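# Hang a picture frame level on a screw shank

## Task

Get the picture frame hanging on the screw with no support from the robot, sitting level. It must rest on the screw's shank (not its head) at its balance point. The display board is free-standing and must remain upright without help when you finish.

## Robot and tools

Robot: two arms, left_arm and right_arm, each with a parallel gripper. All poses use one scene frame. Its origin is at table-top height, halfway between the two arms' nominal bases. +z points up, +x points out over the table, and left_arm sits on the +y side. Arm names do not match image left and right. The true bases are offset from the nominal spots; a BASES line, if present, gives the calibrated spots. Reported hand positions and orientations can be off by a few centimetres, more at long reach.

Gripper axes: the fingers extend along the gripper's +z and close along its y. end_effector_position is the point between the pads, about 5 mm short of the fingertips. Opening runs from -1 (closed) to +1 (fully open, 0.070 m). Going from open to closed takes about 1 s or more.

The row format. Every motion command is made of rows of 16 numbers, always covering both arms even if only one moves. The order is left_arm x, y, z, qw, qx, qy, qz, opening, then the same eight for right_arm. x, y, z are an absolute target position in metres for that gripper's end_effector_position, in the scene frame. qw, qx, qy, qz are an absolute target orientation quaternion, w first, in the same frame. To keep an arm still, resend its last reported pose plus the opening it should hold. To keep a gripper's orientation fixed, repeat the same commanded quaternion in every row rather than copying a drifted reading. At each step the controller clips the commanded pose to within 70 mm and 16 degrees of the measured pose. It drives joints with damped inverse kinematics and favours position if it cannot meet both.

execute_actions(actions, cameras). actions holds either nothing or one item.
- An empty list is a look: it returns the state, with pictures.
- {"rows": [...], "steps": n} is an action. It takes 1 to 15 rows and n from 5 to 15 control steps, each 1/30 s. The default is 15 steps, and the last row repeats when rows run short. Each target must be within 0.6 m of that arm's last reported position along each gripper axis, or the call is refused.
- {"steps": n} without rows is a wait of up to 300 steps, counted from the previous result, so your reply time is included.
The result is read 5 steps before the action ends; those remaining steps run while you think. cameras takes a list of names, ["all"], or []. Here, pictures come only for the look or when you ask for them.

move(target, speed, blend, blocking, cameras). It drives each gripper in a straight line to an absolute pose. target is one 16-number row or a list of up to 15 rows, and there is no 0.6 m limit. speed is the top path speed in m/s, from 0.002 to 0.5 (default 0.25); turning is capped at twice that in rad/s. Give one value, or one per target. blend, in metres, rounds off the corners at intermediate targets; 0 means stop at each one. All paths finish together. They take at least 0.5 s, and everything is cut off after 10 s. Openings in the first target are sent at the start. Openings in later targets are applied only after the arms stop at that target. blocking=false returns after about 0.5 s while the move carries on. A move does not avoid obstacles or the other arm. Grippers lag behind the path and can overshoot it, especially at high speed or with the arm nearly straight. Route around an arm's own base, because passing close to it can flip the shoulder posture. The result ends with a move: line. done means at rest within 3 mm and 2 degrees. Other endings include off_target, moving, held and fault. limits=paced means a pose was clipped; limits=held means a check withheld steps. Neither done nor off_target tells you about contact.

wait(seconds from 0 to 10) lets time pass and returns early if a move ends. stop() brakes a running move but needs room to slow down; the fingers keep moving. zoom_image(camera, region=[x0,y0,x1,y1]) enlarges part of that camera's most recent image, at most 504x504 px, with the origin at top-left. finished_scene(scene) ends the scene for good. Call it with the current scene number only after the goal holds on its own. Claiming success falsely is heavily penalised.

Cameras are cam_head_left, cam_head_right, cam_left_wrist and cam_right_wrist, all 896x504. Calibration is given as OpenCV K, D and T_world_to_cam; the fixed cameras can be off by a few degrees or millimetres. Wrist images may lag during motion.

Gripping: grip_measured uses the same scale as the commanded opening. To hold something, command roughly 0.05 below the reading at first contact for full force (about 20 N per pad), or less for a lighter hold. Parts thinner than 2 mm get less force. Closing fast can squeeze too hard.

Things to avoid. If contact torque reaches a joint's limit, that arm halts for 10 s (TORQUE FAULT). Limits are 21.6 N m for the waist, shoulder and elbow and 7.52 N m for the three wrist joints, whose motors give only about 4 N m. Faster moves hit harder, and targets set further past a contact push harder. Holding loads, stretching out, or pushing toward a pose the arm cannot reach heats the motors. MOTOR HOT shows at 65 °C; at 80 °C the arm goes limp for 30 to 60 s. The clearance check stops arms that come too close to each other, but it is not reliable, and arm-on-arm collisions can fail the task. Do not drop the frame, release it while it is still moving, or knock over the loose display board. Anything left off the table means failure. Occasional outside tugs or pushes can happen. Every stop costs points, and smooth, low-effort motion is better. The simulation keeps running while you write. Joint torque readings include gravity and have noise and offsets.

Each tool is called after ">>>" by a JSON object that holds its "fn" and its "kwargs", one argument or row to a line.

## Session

>>> {"fn": "execute_actions", "kwargs": {
  "actions": [],
  "cameras": ["all"]
}}

Scene clock: 0.00 s of 4500.00 s.
left_arm: end_effector_position=(+0.4202, +0.3387, +0.3327) grip_measured=+0.98 end_effector_quat_wxyz=(+0.569, -0.093, +0.773, -0.263) | right_arm: end_effector_position=(+0.0592, +0.1070, +0.2848) grip_measured=+0.98 end_effector_quat_wxyz=(-0.315, +0.854, -0.247, -0.332)
Joint positions: left_arm=[0.682 1.54 -1.063 -1.578 0.957 1.346 0.069] | right_arm=[1.098 1.584 -1.251 0.984 0.989 -1.935 0.069]
Joint torques (N m): no reading
Motor temperatures (°C): left_arm=[30 31 31 31 34 29] | right_arm=[29 30 32 34 37 31]
Hand target: left_arm +0.4202, +0.3387, +0.3327; +0.569, -0.093, +0.773, -0.263 | right_arm +0.0592, +0.1070, +0.2848; -0.315, +0.854, -0.247, -0.332
camera_calibration:
cam_left_wrist: T_world_to_cam=[[-0.138706, -0.855818, 0.498333, 0.185907], [-0.798703, -0.200837, -0.56722, 0.592892], [0.585521, -0.476697, -0.655687, 0.255288], [0, 0, 0, 1]] pos_world=[0.349855, 0.399872, 0.411046]
cam_right_wrist: T_world_to_cam=[[0.659874, 0.664269, 0.351161, -0.209506], [0.748517, -0.621891, -0.230161, 0.0814786], [0.0654945, 0.414727, -0.907586, 0.32858], [0, 0, 0, 1]] pos_world=[0.0557395, 0.0535684, 0.390538]

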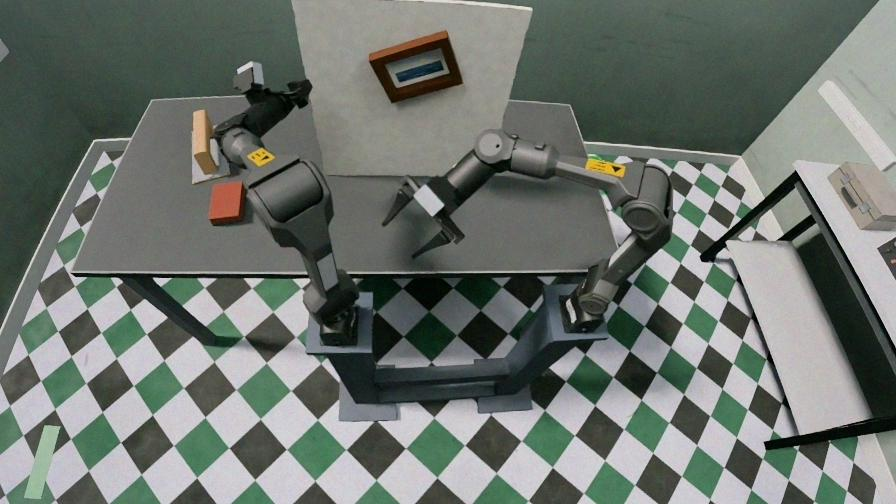

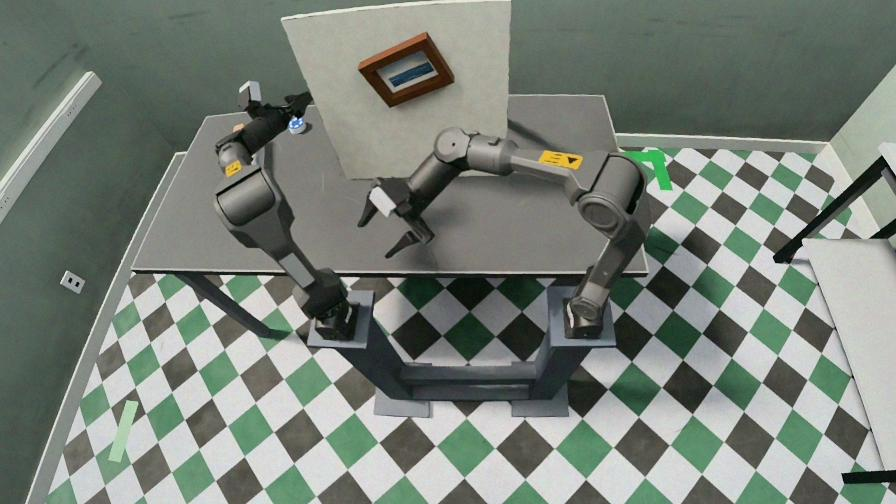

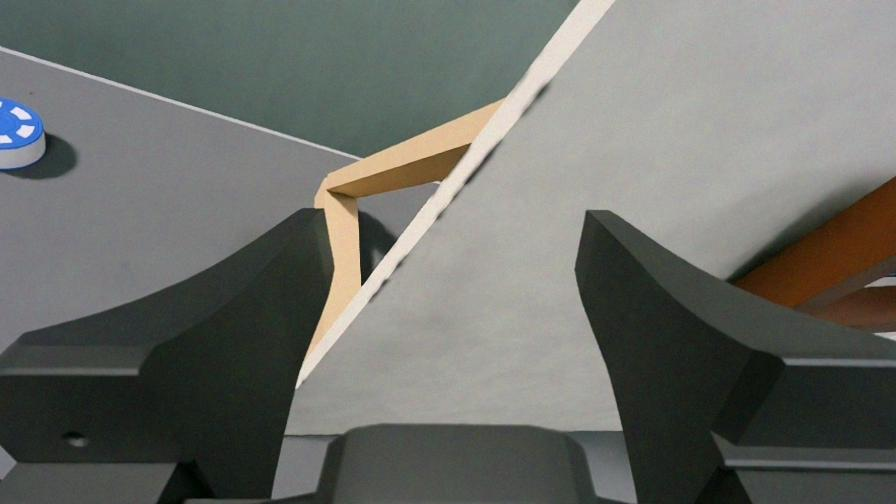

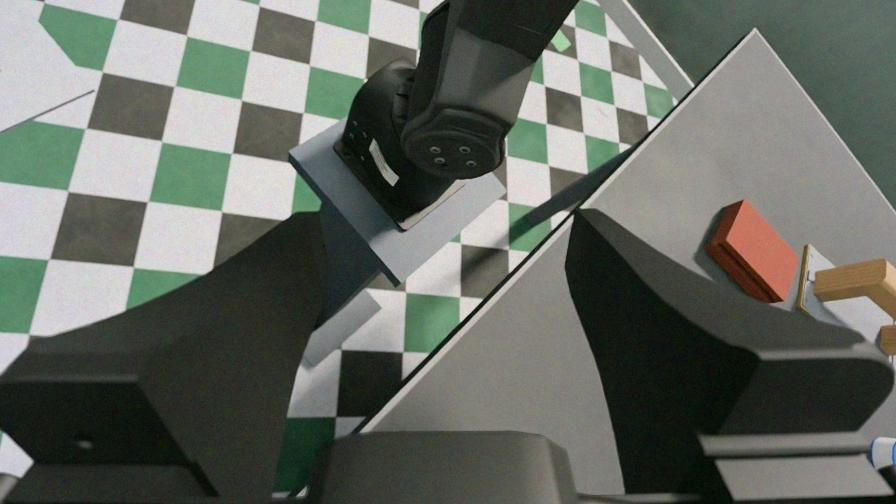

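>>> {"fn": "zoom_image", "kwargs": {
  "camera": "cam_head_left",
  "region": [350, 15, 480, 115]
}}

>>> {"fn": "zoom_image", "kwargs": {
  "camera": "cam_head_right",
  "region": [340, 20, 470, 120]
}}

>>> {"fn": "zoom_image", "kwargs": {
  "camera": "cam_left_wrist",
  "region": [650, 130, 896, 340]
}}

Scaled by 3.877 from the camera's 896x504 image, which has a finer 1280x720 frame.

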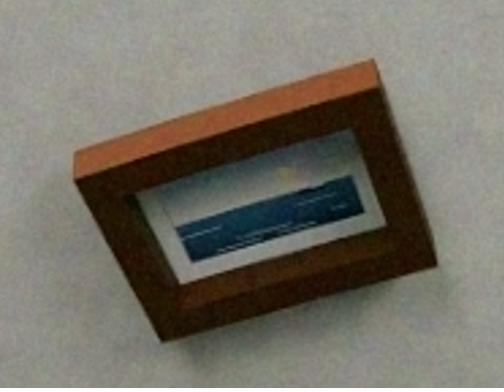

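Scaled by 3.877 from the camera's 896x504 image, which has a finer 1280x720 frame.

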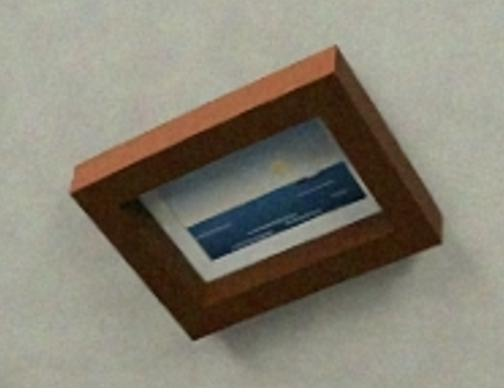

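Scaled by 2.049 from the camera's 896x504 image, which has a finer 1280x720 frame.

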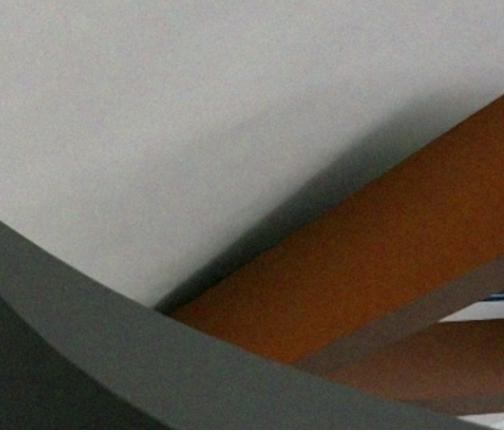

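>>> {"fn": "move", "kwargs": {
  "target": [
    [0.30, 0.25, 0.42, 0.5087, -0.4912, 0.4912, -0.5087, 1.0, 0.25, -0.22, 0.32, 0.520, -0.037, 0.849, 0.085, 1.0]
  ],
  "speed": 0.3,
  "cameras": ["all"]
}}

Scene clock: 9.50 s of 4500.00 s.
left_arm: end_effector_position=(+0.2998, +0.2502, +0.4199) grip_measured=+0.98 end_effector_quat_wxyz=(+0.504, -0.494, +0.495, -0.506) | right_arm: end_effector_position=(+0.2501, -0.2199, +0.3206) grip_measured=+0.98 end_effector_quat_wxyz=(+0.520, -0.037, +0.849, +0.085)
Joint positions: left_arm=[0.198 0.774 -0.673 -1.752 0.2 0.18 0.069] | right_arm=[0.811 0.715 -0.672 -0.801 0.754 1.048 0.069]
Joint torques (N m): left_arm=[0.33 -1.09 -3.96 -0.09 0.3 0.09] | right_arm=[-0.02 1.22 -3.85 -0.58 -0.43 -0.03]
Motor temperatures (°C): left_arm=[30 31 32 31 34 29] | right_arm=[29 30 32 34 37 31]
Hand target: left_arm +0.2998, +0.2501, +0.4202; +0.505, -0.493, +0.495, -0.507 | right_arm +0.2500, -0.2200, +0.3200; +0.520, -0.037, +0.849, +0.085
Off the commanded pose: left_arm 0.000 m, 1 deg | right_arm 0.001 m, 0 deg.
joint sent to its limit (left arm) — joint 4 (forearm roll), lower limit.
Kept back: nothing.
move: done
camera_calibration:
cam_left_wrist: T_world_to_cam=[[0.00145996, -0.0106917, 0.999942, -0.414059], [-0.562799, -0.826555, -0.00801608, 0.379521], [0.826592, -0.562755, -0.00722403, 0.0177115], [0, 0, 0, 1]] pos_world=[0.199559, 0.319235, 0.417206]
cam_right_wrist: T_world_to_cam=[[0.125054, -0.982706, -0.136565, -0.202943], [-0.901329, -0.0549936, -0.429629, 0.344714], [0.414689, 0.176817, -0.892619, 0.339686], [0, 0, 0, 1]] pos_world=[0.195215, -0.240539, 0.423594]

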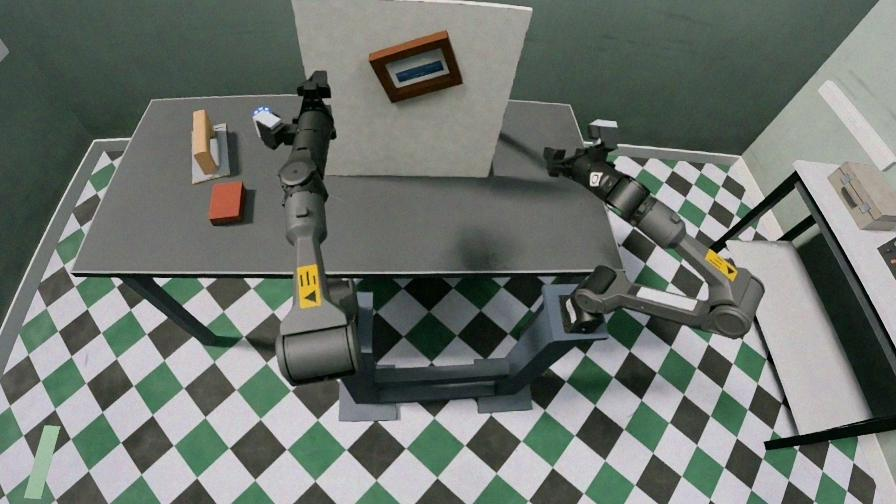

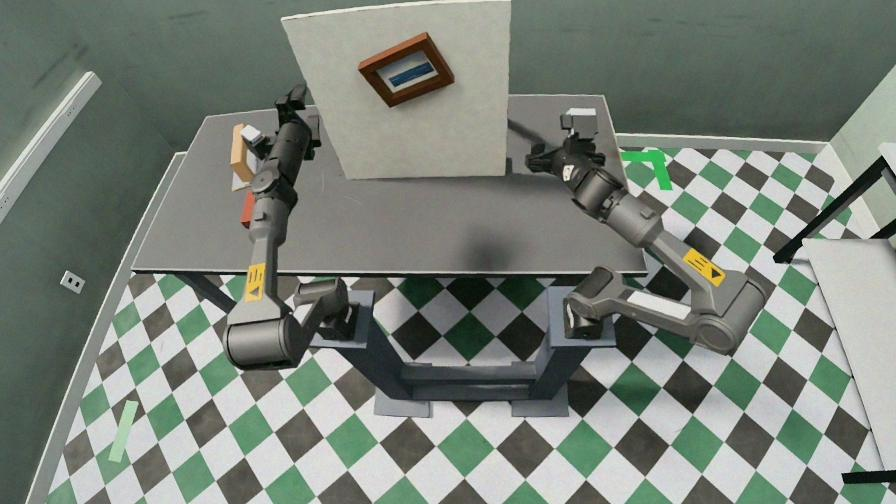

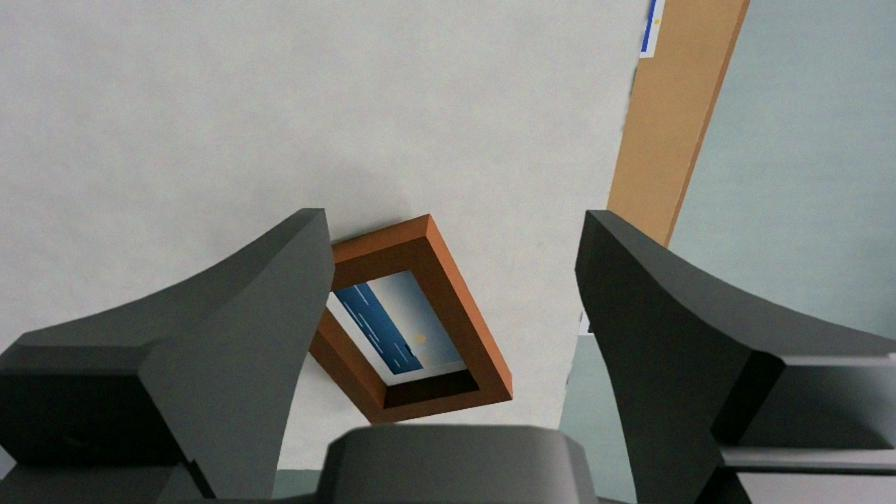

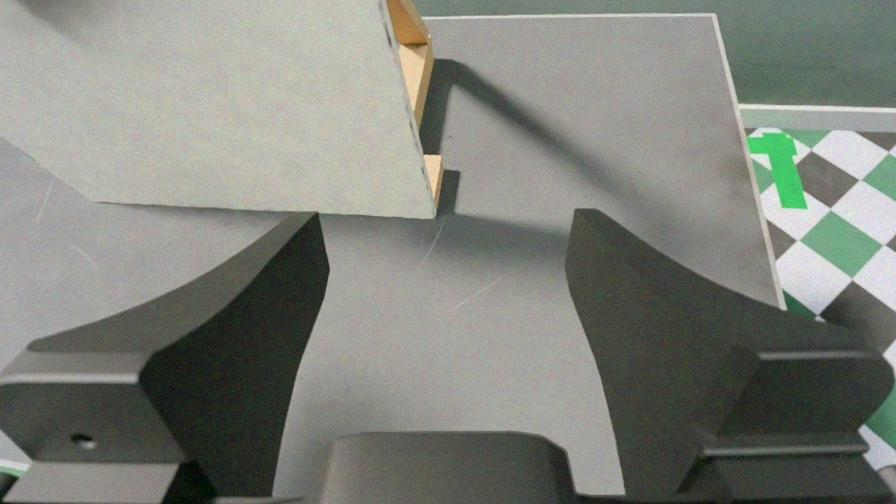

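>>> {"fn": "move", "kwargs": {
  "target": [0.28, 0.10, 0.43, 0.5087, -0.4912, 0.4912, -0.5087, 0.98, 0.25, -0.22, 0.32, 0.52, -0.037, 0.849, 0.085, 1.0],
  "speed": 0.15,
  "cameras": ["cam_left_wrist", "cam_head_left", "cam_head_right"]
}}

Scene clock: 12.37 s of 4500.00 s.
left_arm: end_effector_position=(+0.2802, +0.0996, +0.4297) grip_measured=+0.98 end_effector_quat_wxyz=(+0.509, -0.491, +0.492, -0.508) | right_arm: end_effector_position=(+0.2500, -0.2199, +0.3202) grip_measured=+0.98 end_effector_quat_wxyz=(+0.520, -0.037, +0.849, +0.085)
Joint positions: left_arm=[-1.183 1.062 -0.828 -1.475 -1.199 -0.171 0.069] | right_arm=[0.811 0.715 -0.671 -0.801 0.754 1.048 0.069]
Joint torques (N m): left_arm=[0.57 -3.19 -2.95 0.67 -0.18 0.05] | right_arm=[-0.47 0.37 -3.78 -0.57 -0.56 -0.13]
Motor temperatures (°C): left_arm=[30 31 32 31 34 29] | right_arm=[29 30 32 34 37 31]
Hand target: left_arm +0.2800, +0.1000, +0.4300; +0.509, -0.491, +0.491, -0.509 | right_arm +0.2500, -0.2200, +0.3200; +0.520, -0.037, +0.849, +0.085
Off the commanded pose: left_arm 0.000 m, 0 deg | right_arm 0.000 m, 0 deg.
Kept back: nothing.
move: done
camera_calibration:
cam_left_wrist: T_world_to_cam=[[-0.0116573, -0.012782, 0.99985, -0.421594], [-0.559619, -0.828573, -0.017117, 0.247257], [0.828668, -0.559734, 0.00250592, -0.0557641], [0, 0, 0, 1]] pos_world=[0.179665, 0.168269, 0.425903]
Images, in order (width x height): cam_head_left 896x504, cam_head_right 896x504, cam_left_wrist 896x504.

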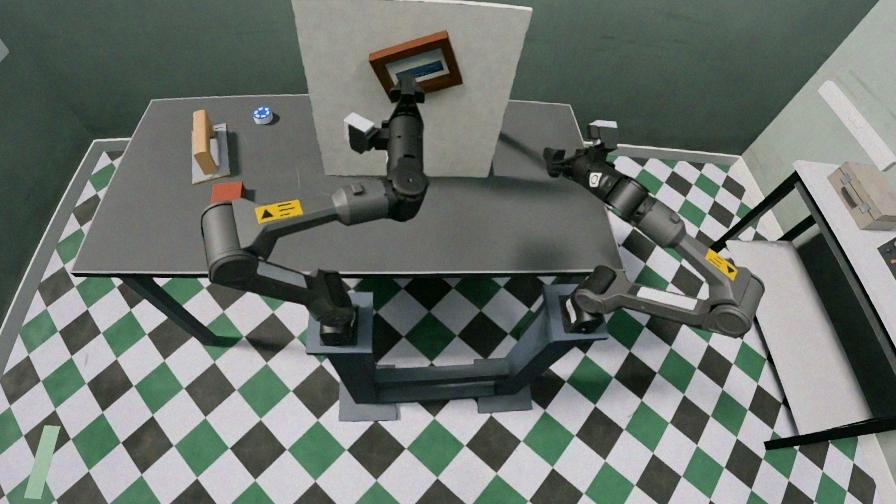

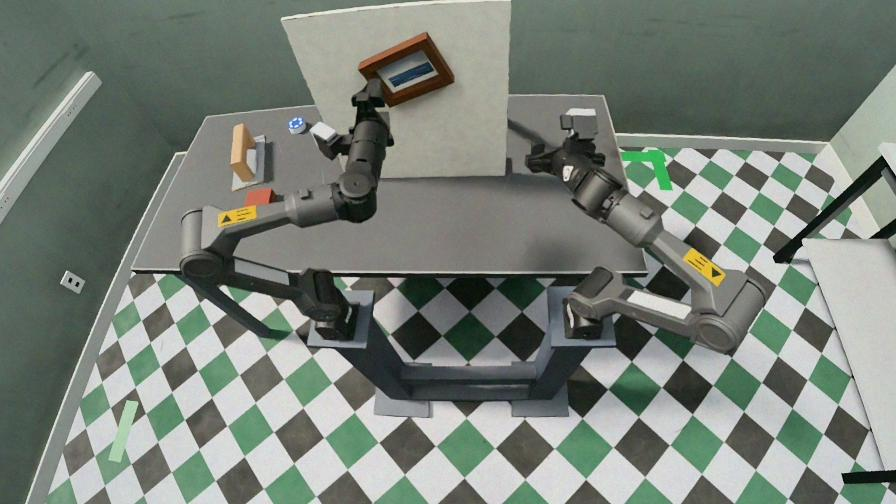

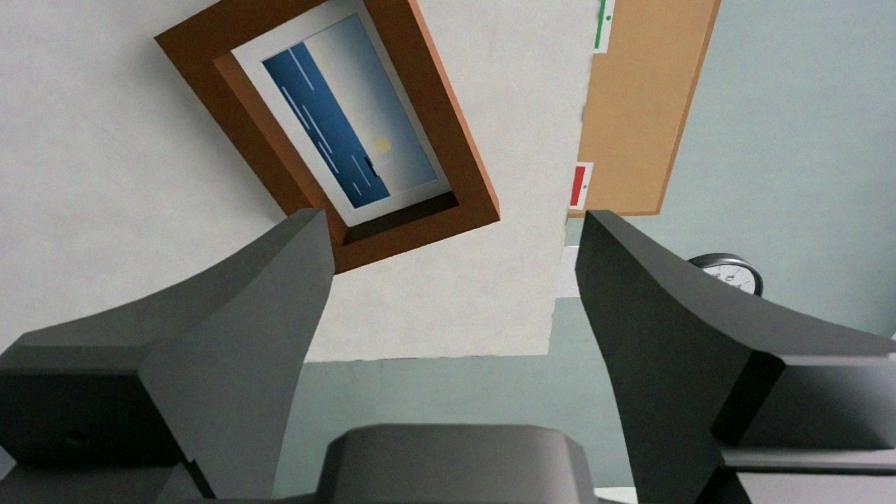

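>>> {"fn": "zoom_image", "kwargs": {
  "camera": "cam_left_wrist",
  "region": [300, 140, 560, 290]
}}

>>> {"fn": "zoom_image", "kwargs": {
  "camera": "cam_left_wrist",
  "region": [130, 0, 430, 170]
}}

Scaled by 1.938 from the camera's 896x504 image, which has a finer 1280x720 frame.

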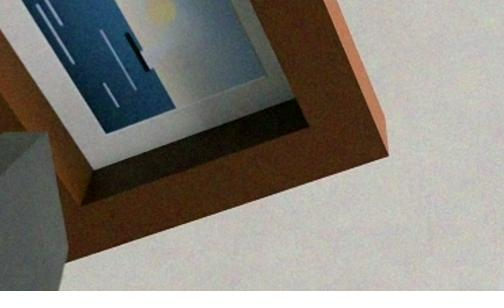

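Scaled by 1.680 from the camera's 896x504 image, which has a finer 1280x720 frame.

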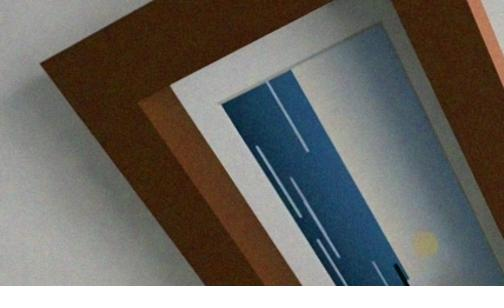

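>>> {"fn": "move", "kwargs": {
  "target": [0.345, 0.0983, 0.4196, 0.4046, -0.5799, 0.3841, -0.5938, 0.98, 0.25, -0.22, 0.32, 0.52, -0.037, 0.849, 0.085, 1.0],
  "speed": 0.12,
  "cameras": ["cam_left_wrist"]
}}

Scene clock: 16.80 s of 4500.00 s.
left_arm: end_effector_position=(+0.3452, +0.0983, +0.4193) grip_measured=+0.98 end_effector_quat_wxyz=(-0.404, +0.580, -0.384, +0.594) | right_arm: end_effector_position=(+0.2500, -0.2199, +0.3202) grip_measured=+0.98 end_effector_quat_wxyz=(+0.520, -0.037, +0.849, +0.085)
Joint positions: left_arm=[-0.86 1.209 -0.887 -1.341 -0.911 -0.714 0.069] | right_arm=[0.811 0.715 -0.671 -0.801 0.754 1.048 0.069]
Joint torques (N m): left_arm=[-0.55 -3.31 -3.43 0.71 -0.62 0.1] | right_arm=[-0.45 -0.5 -3.78 -0.58 -0.55 -0.09]
Motor temperatures (°C): left_arm=[30 31 32 31 34 29] | right_arm=[29 30 32 34 37 31]
Hand target: left_arm +0.3450, +0.0983, +0.4196; -0.405, +0.580, -0.384, +0.594 | right_arm +0.2500, -0.2200, +0.3200; +0.520, -0.037, +0.849, +0.085
Off the commanded pose: left_arm 0.000 m, 0 deg | right_arm 0.000 m, 0 deg.
Kept back: nothing.
move: done
camera_calibration:
cam_left_wrist: T_world_to_cam=[[-0.0113483, 0.36755, 0.929935, -0.418625], [-0.559743, -0.772967, 0.298679, 0.144533], [0.828588, -0.517135, 0.214505, -0.203416], [0, 0, 0, 1]] pos_world=[0.244699, 0.160391, 0.389758]
Images, in order (width x height): cam_left_wrist 896x504.

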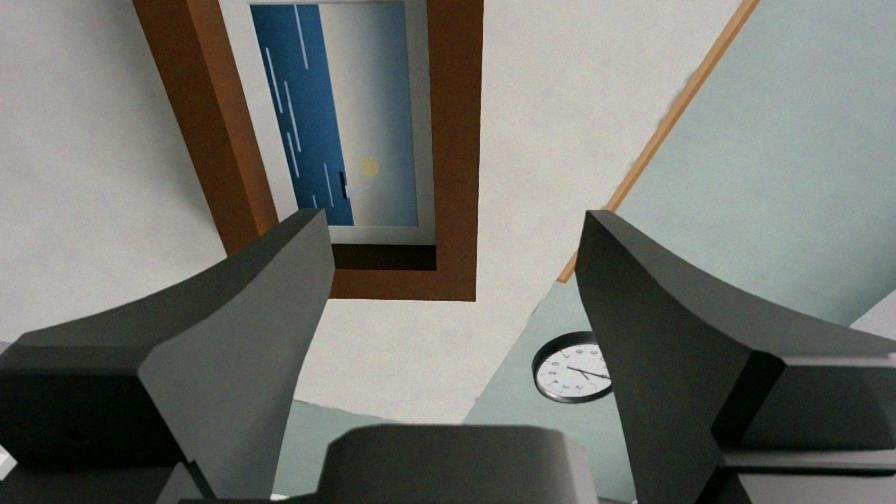

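>>> {"fn": "move", "kwargs": {
  "target": [
    [0.38, 0.0983, 0.4198, 0.4046, -0.5799, 0.3841, -0.5938, 0.4, 0.25, -0.22, 0.32, 0.52, -0.037, 0.849, 0.085, 1.0],
    [0.4315, 0.0983, 0.4200, 0.4046, -0.5799, 0.3841, -0.5938, 0.4, 0.25, -0.22, 0.32, 0.52, -0.037, 0.849, 0.085, 1.0]
  ],
  "speed": [0.1, 0.05],
  "blend": 0.02,
  "cameras": ["cam_left_wrist", "cam_head_right"]
}}

Scene clock: 19.73 s of 4500.00 s.
left_arm: end_effector_position=(+0.4319, +0.0983, +0.4199) grip_measured=+0.40 end_effector_quat_wxyz=(-0.405, +0.580, -0.384, +0.594) | right_arm: end_effector_position=(+0.2500, -0.2199, +0.3202) grip_measured=+0.98 end_effector_quat_wxyz=(+0.520, -0.037, +0.849, +0.085)
Joint positions: left_arm=[-0.593 1.443 -1.094 -1.17 -0.673 -0.862 0.049] | right_arm=[0.811 0.715 -0.671 -0.801 0.754 1.048 0.069]
Joint torques (N m): left_arm=[-0.37 -5.63 -2.68 0.49 -0.79 0] | right_arm=[-0.48 -0.5 -3.81 -0.58 -0.55 -0.09]
Motor temperatures (°C): left_arm=[30 31 32 31 34 29] | right_arm=[29 30 32 34 37 31]
Hand target: left_arm +0.4315, +0.0983, +0.4200; -0.405, +0.580, -0.384, +0.594 | right_arm +0.2500, -0.2200, +0.3200; +0.520, -0.037, +0.849, +0.085
Off the commanded pose: left_arm 0.000 m, 0 deg | right_arm 0.000 m, 0 deg.
Kept back: nothing.
move: done; blend cut to 0.0175 m at target 1
camera_calibration:
cam_left_wrist: T_world_to_cam=[[-0.0114971, 0.367201, 0.930071, -0.418067], [-0.559811, -0.773067, 0.298294, 0.193111], [0.828541, -0.517234, 0.214451, -0.275323], [0, 0, 0, 1]] pos_world=[0.331416, 0.160396, 0.390271]
Images, in order (width x height): cam_head_right 896x504, cam_left_wrist 896x504.

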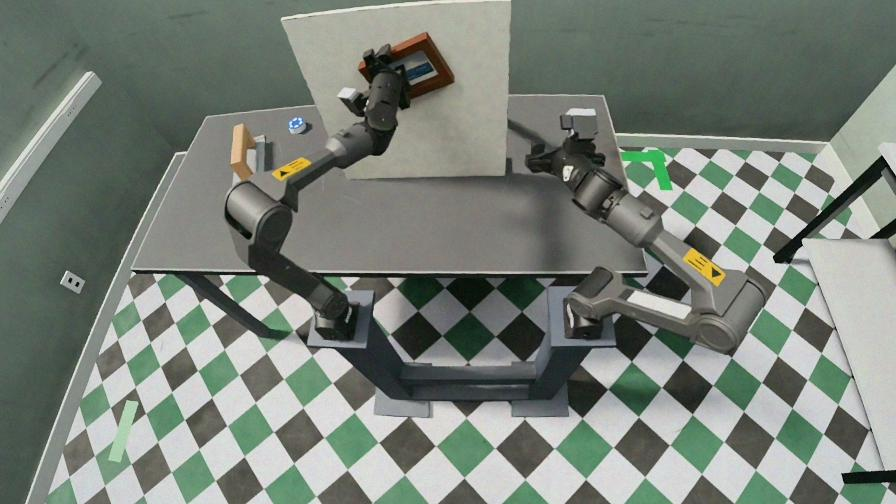

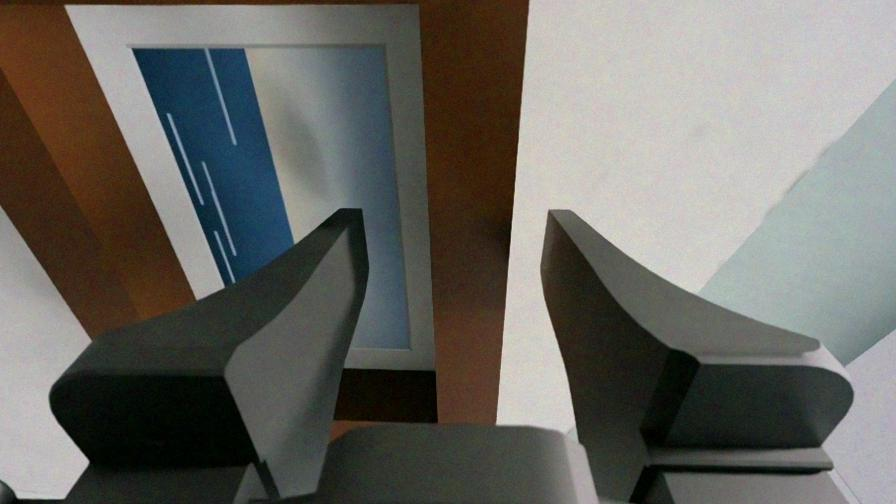

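>>> {"fn": "zoom_image", "kwargs": {
  "camera": "cam_left_wrist",
  "region": [420, 180, 560, 290]
}}

Scaled by 3.600 from the camera's 896x504 image, which has a finer 1280x720 frame.

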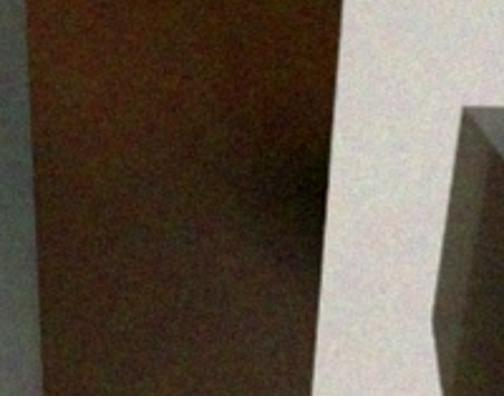

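>>> {"fn": "move", "kwargs": {
  "target": [
    [0.4315, 0.0997, 0.4233, 0.4046, -0.5799, 0.3841, -0.5938, 0.4, 0.25, -0.22, 0.32, 0.52, -0.037, 0.849, 0.085, 1.0],
    [0.4315, 0.0997, 0.4233, 0.4046, -0.5799, 0.3841, -0.5938, -0.33, 0.25, -0.22, 0.32, 0.52, -0.037, 0.849, 0.085, 1.0]
  ],
  "speed": 0.05,
  "cameras": ["cam_left_wrist"]
}}

>>> {"fn": "zoom_image", "kwargs": {
  "camera": "cam_left_wrist",
  "region": [380, 150, 580, 310]
}}

Scene clock: 22.20 s of 4500.00 s.
left_arm: end_effector_position=(+0.4314, +0.0995, +0.4230) grip_measured=-0.33 end_effector_quat_wxyz=(-0.404, +0.580, -0.384, +0.594) | right_arm: end_effector_position=(+0.2500, -0.2199, +0.3202) grip_measured=+0.98 end_effector_quat_wxyz=(+0.520, -0.037, +0.849, +0.085)
Joint positions: left_arm=[-0.59 1.438 -1.101 -1.182 -0.665 -0.845 0.023] | right_arm=[0.811 0.715 -0.671 -0.801 0.754 1.048 0.069]
Joint torques (N m): left_arm=[0.56 -5.96 -3.63 0.48 -0.51 -0.03] | right_arm=[-0.45 -0.51 -3.79 -0.59 -0.54 -0.06]
Motor temperatures (°C): left_arm=[30 31 32 31 34 29] | right_arm=[29 30 32 34 37 31]
Hand target: left_arm +0.4315, +0.0997, +0.4233; -0.405, +0.580, -0.384, +0.594 | right_arm +0.2500, -0.2200, +0.3200; +0.520, -0.037, +0.849, +0.085
Off the commanded pose: left_arm 0.000 m, 0 deg | right_arm 0.000 m, 0 deg.
Kept back: nothing.
move: done
camera_calibration:
cam_left_wrist: T_world_to_cam=[[-0.0112528, 0.367358, 0.930011, -0.421543], [-0.560093, -0.772791, 0.298479, 0.192829], [0.828353, -0.517534, 0.214451, -0.274884], [0, 0, 0, 1]] pos_world=[0.33096, 0.161612, 0.393433]
Images, in order (width x height): cam_left_wrist 896x504.

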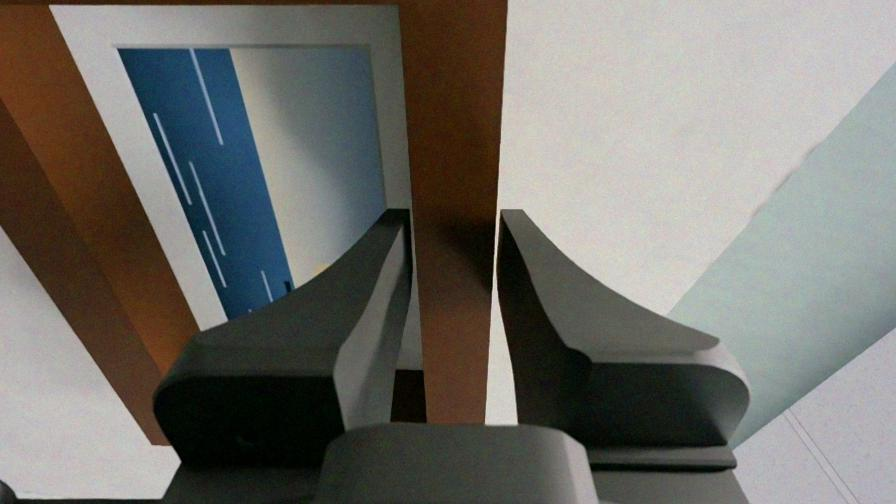

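Scaled by 2.520 from the camera's 896x504 image, which has a finer 1280x720 frame.

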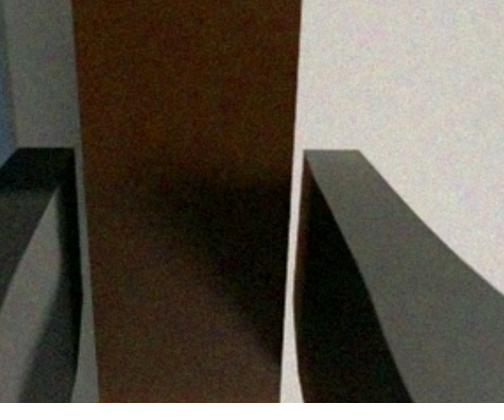

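>>> {"fn": "move", "kwargs": {
  "target": [
    [0.4315, 0.0997, 0.4233, 0.4046, -0.5799, 0.3841, -0.5938, -0.49, 0.25, -0.22, 0.32, 0.52, -0.037, 0.849, 0.085, 1.0],
    [0.4315, 0.0997, 0.4308, 0.4046, -0.5799, 0.3841, -0.5938, -0.49, 0.25, -0.22, 0.32, 0.52, -0.037, 0.849, 0.085, 1.0]
  ],
  "speed": 0.03,
  "cameras": ["cam_left_wrist", "cam_head_right"]
}}

Scene clock: 24.57 s of 4500.00 s.
left_arm: end_effector_position=(+0.4317, +0.0990, +0.4301) grip_measured=-0.45 end_effector_quat_wxyz=(-0.404, +0.580, -0.385, +0.593) | right_arm: end_effector_position=(+0.2500, -0.2199, +0.3202) grip_measured=+0.98 end_effector_quat_wxyz=(+0.520, -0.037, +0.849, +0.085)
Joint positions: left_arm=[-0.59 1.435 -1.127 -1.219 -0.652 -0.798 0.019] | right_arm=[0.811 0.715 -0.671 -0.801 0.754 1.048 0.069]
Joint torques (N m): left_arm=[0.84 -7.42 -4.97 0.99 -1.29 -0.11] | right_arm=[-0.47 -0.48 -3.78 -0.59 -0.54 -0.05]
Motor temperatures (°C): left_arm=[30 31 32 31 34 29] | right_arm=[29 30 32 34 37 31]
Hand target: left_arm +0.4315, +0.0997, +0.4308; -0.405, +0.580, -0.384, +0.594 | right_arm +0.2500, -0.2200, +0.3200; +0.520, -0.037, +0.849, +0.085
Off the commanded pose: left_arm 0.001 m, 0 deg | right_arm 0.000 m, 0 deg.
Kept back: nothing.
move: done
camera_calibration:
cam_left_wrist: T_world_to_cam=[[-0.00948543, 0.366302, 0.930448, -0.428788], [-0.560777, -0.772347, 0.298344, 0.190798], [0.827913, -0.518944, 0.21274, -0.27582], [0, 0, 0, 1]] pos_world=[0.331283, 0.161293, 0.400719]
Images, in order (width x height): cam_head_right 896x504, cam_left_wrist 896x504.

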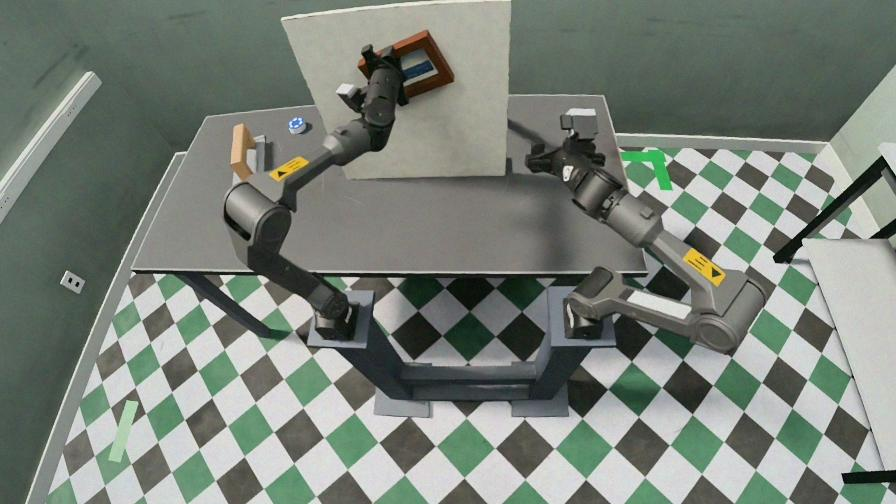

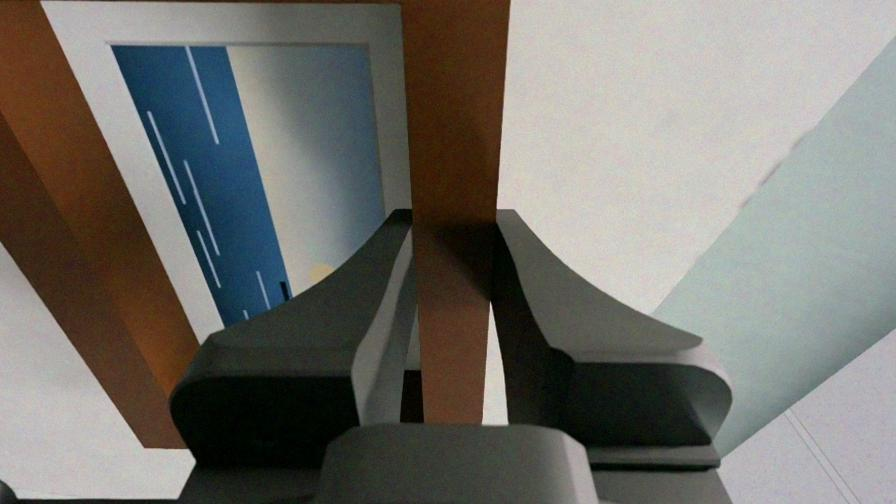

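>>> {"fn": "move", "kwargs": {
  "target": [0.4315, 0.0800, 0.4385, 0.5087, -0.4912, 0.4912, -0.5087, -0.49, 0.25, -0.22, 0.32, 0.52, -0.037, 0.849, 0.085, 1.0],
  "speed": 0.08,
  "cameras": ["cam_left_wrist", "cam_head_right"]
}}

Scene clock: 27.50 s of 4500.00 s.
left_arm: end_effector_position=(+0.4314, +0.0800, +0.4385) grip_measured=-0.45 end_effector_quat_wxyz=(+0.509, -0.491, +0.492, -0.508) | right_arm: end_effector_position=(+0.2500, -0.2199, +0.3202) grip_measured=+0.98 end_effector_quat_wxyz=(+0.520, -0.037, +0.849, +0.085)
Joint positions: left_arm=[-0.643 1.464 -1.187 -1.274 -0.683 -0.348 0.019] | right_arm=[0.811 0.715 -0.671 -0.801 0.754 1.048 0.069]
Joint torques (N m): left_arm=[-0.34 -5.18 -4.9 0.9 -0.77 -0.09] | right_arm=[-0.46 -0.4 -3.8 -0.6 -0.53 -0.04]
Motor temperatures (°C): left_arm=[30 31 32 31 34 29] | right_arm=[29 30 33 34 37 31]
Hand target: left_arm +0.4315, +0.0800, +0.4385; +0.509, -0.491, +0.491, -0.509 | right_arm +0.2500, -0.2200, +0.3200; +0.520, -0.037, +0.849, +0.085
Off the commanded pose: left_arm 0.000 m, 0 deg | right_arm 0.000 m, 0 deg.
Kept back: nothing.
move: done
camera_calibration:
cam_left_wrist: T_world_to_cam=[[-0.0115869, -0.0124504, 0.999855, -0.42885], [-0.559853, -0.828422, -0.0168035, 0.315749], [0.828511, -0.559966, 0.00262847, -0.19203], [0, 0, 0, 1]] pos_world=[0.330903, 0.148704, 0.434598]
Images, in order (width x height): cam_head_right 896x504, cam_left_wrist 896x504.

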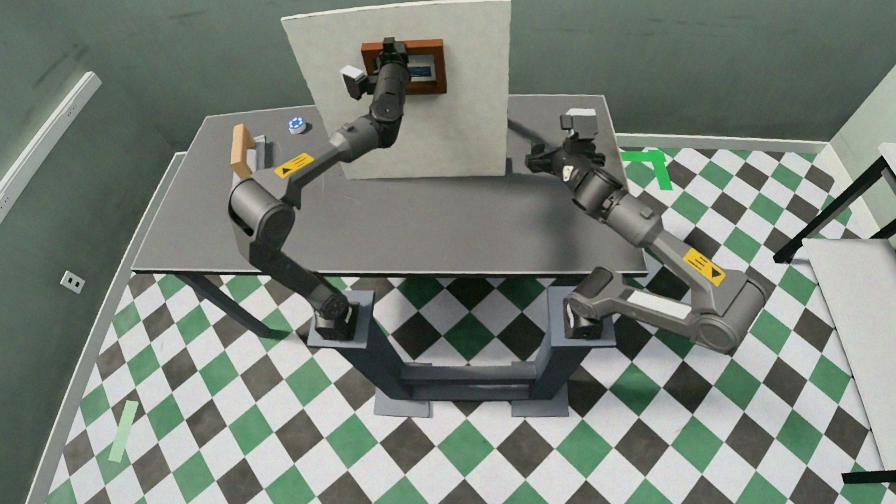

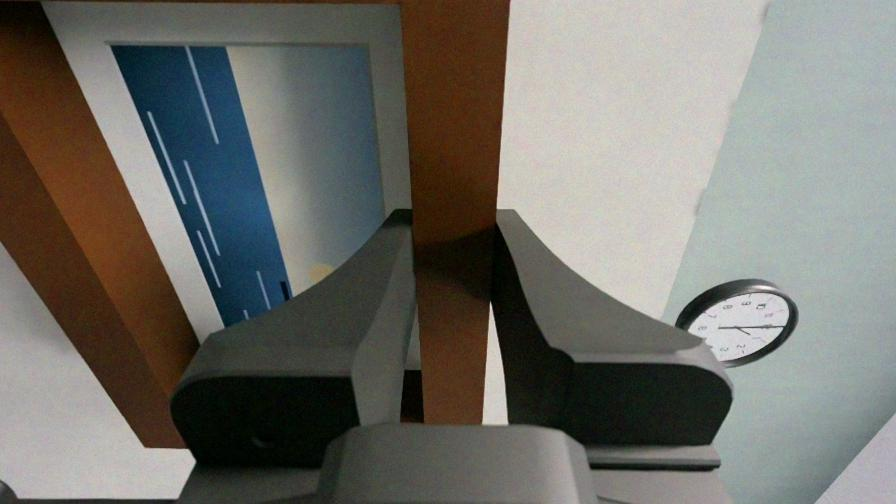

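>>> {"fn": "move", "kwargs": {
  "target": [0.4315, 0.0800, 0.4315, 0.5087, -0.4912, 0.4912, -0.5087, -0.49, 0.25, -0.22, 0.32, 0.52, -0.037, 0.849, 0.085, 1.0],
  "speed": 0.02,
  "cameras": ["cam_left_wrist"]
}}

Scene clock: 28.47 s of 4500.00 s.
left_arm: end_effector_position=(+0.4314, +0.0797, +0.4316) grip_measured=-0.45 end_effector_quat_wxyz=(+0.508, -0.491, +0.491, -0.509) | right_arm: end_effector_position=(+0.2500, -0.2199, +0.3202) grip_measured=+0.98 end_effector_quat_wxyz=(+0.520, -0.037, +0.849, +0.085)
Joint positions: left_arm=[-0.643 1.468 -1.163 -1.241 -0.691 -0.392 0.019] | right_arm=[0.811 0.715 -0.671 -0.801 0.754 1.048 0.069]
Joint torques (N m): left_arm=[0.35 -5.86 -3.59 0.88 -1.01 0.05] | right_arm=[-0.47 -0.41 -3.83 -0.6 -0.53 -0.03]
Motor temperatures (°C): left_arm=[30 31 32 31 34 29] | right_arm=[29 30 33 34 37 31]
Hand target: left_arm +0.4315, +0.0800, +0.4315; +0.509, -0.491, +0.491, -0.509 | right_arm +0.2500, -0.2200, +0.3200; +0.520, -0.037, +0.849, +0.085
Off the commanded pose: left_arm 0.000 m, 0 deg | right_arm 0.000 m, 0 deg.
Kept back: nothing.
move: done
camera_calibration:
cam_left_wrist: T_world_to_cam=[[-0.0117034, -0.0106694, 0.999875, -0.422052], [-0.560802, -0.827807, -0.0153974, 0.315184], [0.827867, -0.560912, 0.00370474, -0.192321], [0, 0, 0, 1]] pos_world=[0.331033, 0.148533, 0.427565]
Images, in order (width x height): cam_left_wrist 896x504.

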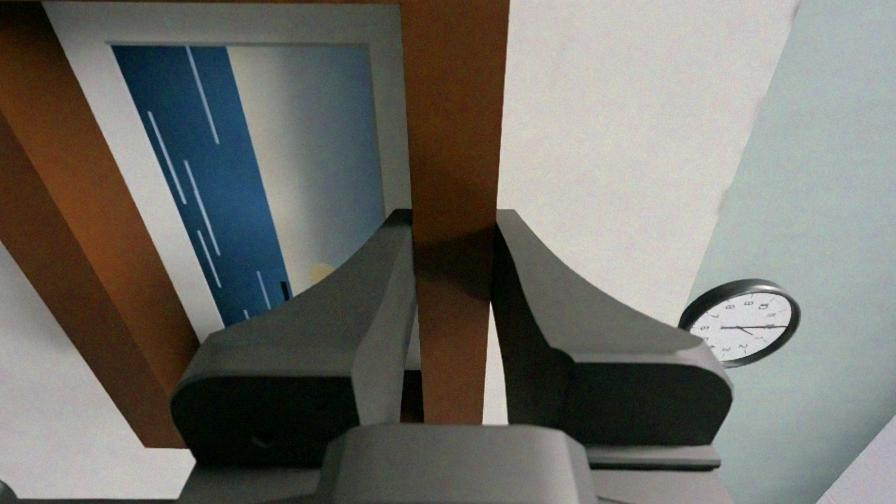

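>>> {"fn": "move", "kwargs": {
  "target": [0.4315, 0.0800, 0.4290, 0.5087, -0.4912, 0.4912, -0.5087, -0.49, 0.25, -0.22, 0.32, 0.52, -0.037, 0.849, 0.085, 1.0],
  "speed": 0.02,
  "cameras": []
}}

>>> {"fn": "move", "kwargs": {
  "target": [0.4315, 0.0800, 0.4265, 0.5087, -0.4912, 0.4912, -0.5087, -0.49, 0.25, -0.22, 0.32, 0.52, -0.037, 0.849, 0.085, 1.0],
  "speed": 0.02,
  "cameras": []
}}

Scene clock: 29.40 s of 4500.00 s.
left_arm: end_effector_position=(+0.4314, +0.0799, +0.4293) grip_measured=-0.45 end_effector_quat_wxyz=(+0.509, -0.491, +0.491, -0.509) | right_arm: end_effector_position=(+0.2500, -0.2199, +0.3202) grip_measured=+0.98 end_effector_quat_wxyz=(+0.520, -0.037, +0.849, +0.085)
Joint positions: left_arm=[-0.643 1.468 -1.154 -1.23 -0.694 -0.406 0.019] | right_arm=[0.811 0.715 -0.671 -0.801 0.754 1.048 0.069]
Joint torques (N m): left_arm=[0.57 -5.68 -3.33 0.87 -1.04 -0.06] | right_arm=[-0.46 -0.41 -3.81 -0.6 -0.53 -0.02]
Motor temperatures (°C): left_arm=[30 31 32 32 34 29] | right_arm=[29 30 33 34 37 31]
Hand target: left_arm +0.4315, +0.0800, +0.4290; +0.509, -0.491, +0.491, -0.509 | right_arm +0.2500, -0.2200, +0.3200; +0.520, -0.037, +0.849, +0.085
Off the commanded pose: left_arm 0.000 m, 0 deg | right_arm 0.000 m, 0 deg.
Kept back: nothing.
move: done
No camera images: "cameras" was empty.

Scene clock: 30.10 s of 4500.00 s.
left_arm: end_effector_position=(+0.4312, +0.0801, +0.4287) grip_measured=-0.45 end_effector_quat_wxyz=(+0.509, -0.490, +0.490, -0.510) | right_arm: end_effector_position=(+0.2500, -0.2199, +0.3202) grip_measured=+0.98 end_effector_quat_wxyz=(+0.520, -0.037, +0.849, +0.085)
Joint positions: left_arm=[-0.643 1.468 -1.148 -1.218 -0.698 -0.42 0.019] | right_arm=[0.811 0.715 -0.671 -0.801 0.754 1.048 0.069]
Joint torques (N m): left_arm=[0.71 -3.73 0.01 -0.59 -0.9 -0.1] | right_arm=[-0.47 -0.46 -3.85 -0.6 -0.53 -0.02]
Motor temperatures (°C): left_arm=[30 31 32 32 34 29] | right_arm=[29 30 33 34 37 31]
Hand target: left_arm +0.4315, +0.0800, +0.4265; +0.509, -0.491, +0.491, -0.509 | right_arm +0.2500, -0.2200, +0.3200; +0.520, -0.037, +0.849, +0.085
Off the commanded pose: left_arm 0.002 m, 0 deg | right_arm 0.000 m, 0 deg.
Kept back: nothing.
move: done
No camera images: "cameras" was empty.

>>> {"fn": "move", "kwargs": {
  "target": [
    [0.4315, 0.0800, 0.4285, 0.5087, -0.4912, 0.4912, -0.5087, -0.49, 0.25, -0.22, 0.32, 0.52, -0.037, 0.849, 0.085, 1.0],
    [0.4315, 0.0800, 0.4287, 0.5087, -0.4912, 0.4912, -0.5087, -0.36, 0.25, -0.22, 0.32, 0.52, -0.037, 0.849, 0.085, 1.0],
    [0.4315, 0.0800, 0.4287, 0.5087, -0.4912, 0.4912, -0.5087, -0.2, 0.25, -0.22, 0.32, 0.52, -0.037, 0.849, 0.085, 1.0]
  ],
  "speed": 0.02,
  "cameras": ["cam_left_wrist"]
}}

>>> {"fn": "zoom_image", "kwargs": {
  "camera": "cam_left_wrist",
  "region": [380, 150, 580, 310]
}}

Scene clock: 33.10 s of 4500.00 s.
left_arm: end_effector_position=(+0.4317, +0.0804, +0.4285) grip_measured=-0.20 end_effector_quat_wxyz=(+0.509, -0.492, +0.491, -0.509) | right_arm: end_effector_position=(+0.2500, -0.2199, +0.3202) grip_measured=+0.98 end_effector_quat_wxyz=(+0.520, -0.037, +0.849, +0.085)
Joint positions: left_arm=[-0.642 1.469 -1.153 -1.23 -0.695 -0.408 0.028] | right_arm=[0.811 0.715 -0.671 -0.801 0.754 1.048 0.069]
Joint torques (N m): left_arm=[-0.73 -6.65 -3.63 0.72 -0.78 0.06] | right_arm=[-0.45 -0.31 -3.81 -0.61 -0.52 -0.01]
Motor temperatures (°C): left_arm=[30 31 32 32 34 29] | right_arm=[29 30 33 34 37 31]
Hand target: left_arm +0.4315, +0.0800, +0.4287; +0.509, -0.491, +0.491, -0.509 | right_arm +0.2500, -0.2200, +0.3200; +0.520, -0.037, +0.849, +0.085
Off the commanded pose: left_arm 0.000 m, 0 deg | right_arm 0.000 m, 0 deg.
Kept back: nothing.
move: done
camera_calibration:
cam_left_wrist: T_world_to_cam=[[-0.0110945, -0.0100299, 0.999888, -0.419312], [-0.558979, -0.829054, -0.0145186, 0.314749], [0.829107, -0.559078, 0.00359145, -0.192769], [0, 0, 0, 1]] pos_world=[0.331113, 0.148965, 0.424527]
Images, in order (width x height): cam_left_wrist 896x504.

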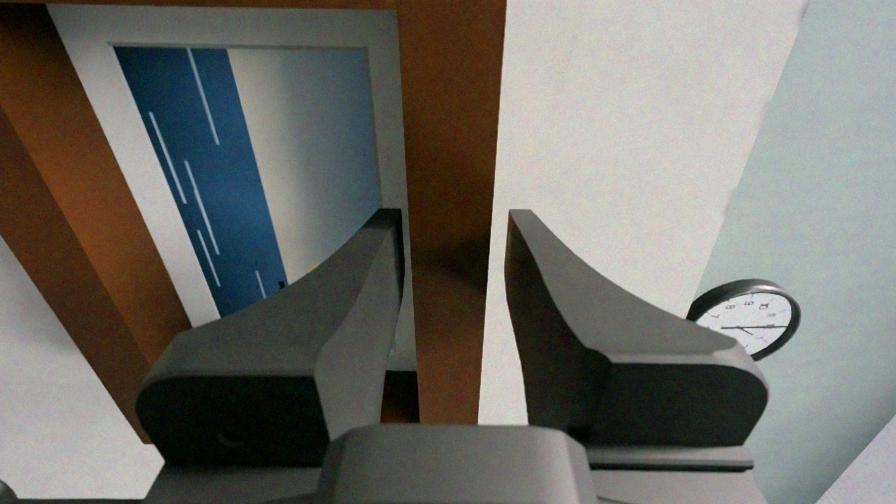

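Scaled by 2.520 from the camera's 896x504 image, which has a finer 1280x720 frame.

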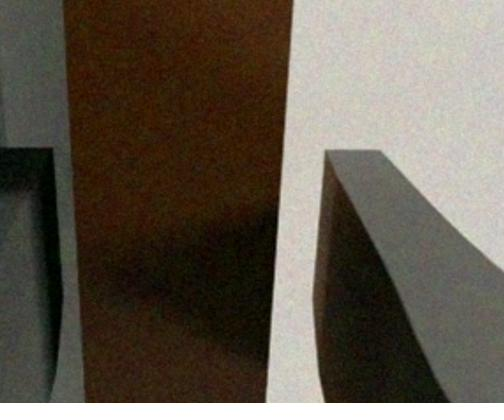

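>>> {"fn": "move", "kwargs": {
  "target": [
    [0.4315, 0.0800, 0.4274, 0.5087, -0.4912, 0.4912, -0.5087, -0.2, 0.25, -0.22, 0.32, 0.52, -0.037, 0.849, 0.085, 1.0],
    [0.4315, 0.0800, 0.4274, 0.5087, -0.4912, 0.4912, -0.5087, -0.49, 0.25, -0.22, 0.32, 0.52, -0.037, 0.849, 0.085, 1.0],
    [0.4315, 0.0788, 0.4290, 0.54567, -0.44978, 0.5296, -0.46859, -0.49, 0.25, -0.22, 0.32, 0.52, -0.037, 0.849, 0.085, 1.0]
  ],
  "speed": 0.04,
  "cameras": ["cam_left_wrist"]
}}

Scene clock: 38.10 s of 4500.00 s.
left_arm: end_effector_position=(+0.4316, +0.0788, +0.4288) grip_measured=-0.45 end_effector_quat_wxyz=(+0.546, -0.450, +0.530, -0.468) | right_arm: end_effector_position=(+0.2500, -0.2199, +0.3202) grip_measured=+0.98 end_effector_quat_wxyz=(+0.520, -0.037, +0.849, +0.085)
Joint positions: left_arm=[-0.643 1.469 -1.154 -1.228 -0.69 -0.25 0.019] | right_arm=[0.811 0.715 -0.671 -0.801 0.754 1.048 0.069]
Joint torques (N m): left_arm=[-0.36 -6.99 -4.61 0.82 -0.72 -0.06] | right_arm=[-0.48 -0.22 -3.86 -0.61 -0.51 0.02]
Motor temperatures (°C): left_arm=[30 31 32 32 34 29] | right_arm=[29 30 33 34 37 31]
Hand target: left_arm +0.4315, +0.0788, +0.4290; +0.546, -0.450, +0.530, -0.469 | right_arm +0.2500, -0.2200, +0.3200; +0.520, -0.037, +0.849, +0.085
Off the commanded pose: left_arm 0.000 m, 0 deg | right_arm 0.000 m, 0 deg.
Kept back: nothing.
move: done
camera_calibration:
cam_left_wrist: T_world_to_cam=[[-0.0112942, -0.168363, 0.98566, -0.400938], [-0.559648, -0.815811, -0.145763, 0.368885], [0.828654, -0.553269, -0.0850101, -0.155853], [0, 0, 0, 1]] pos_world=[0.331066, 0.147209, 0.435709]
Images, in order (width x height): cam_left_wrist 896x504.

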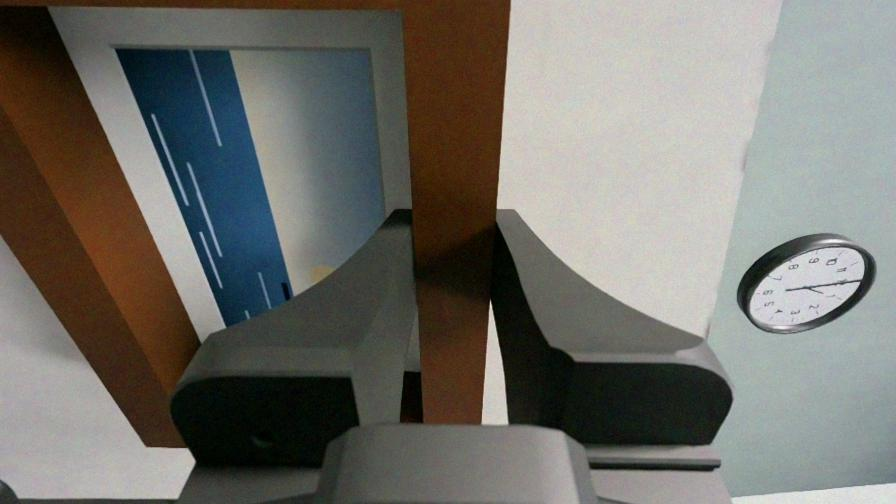

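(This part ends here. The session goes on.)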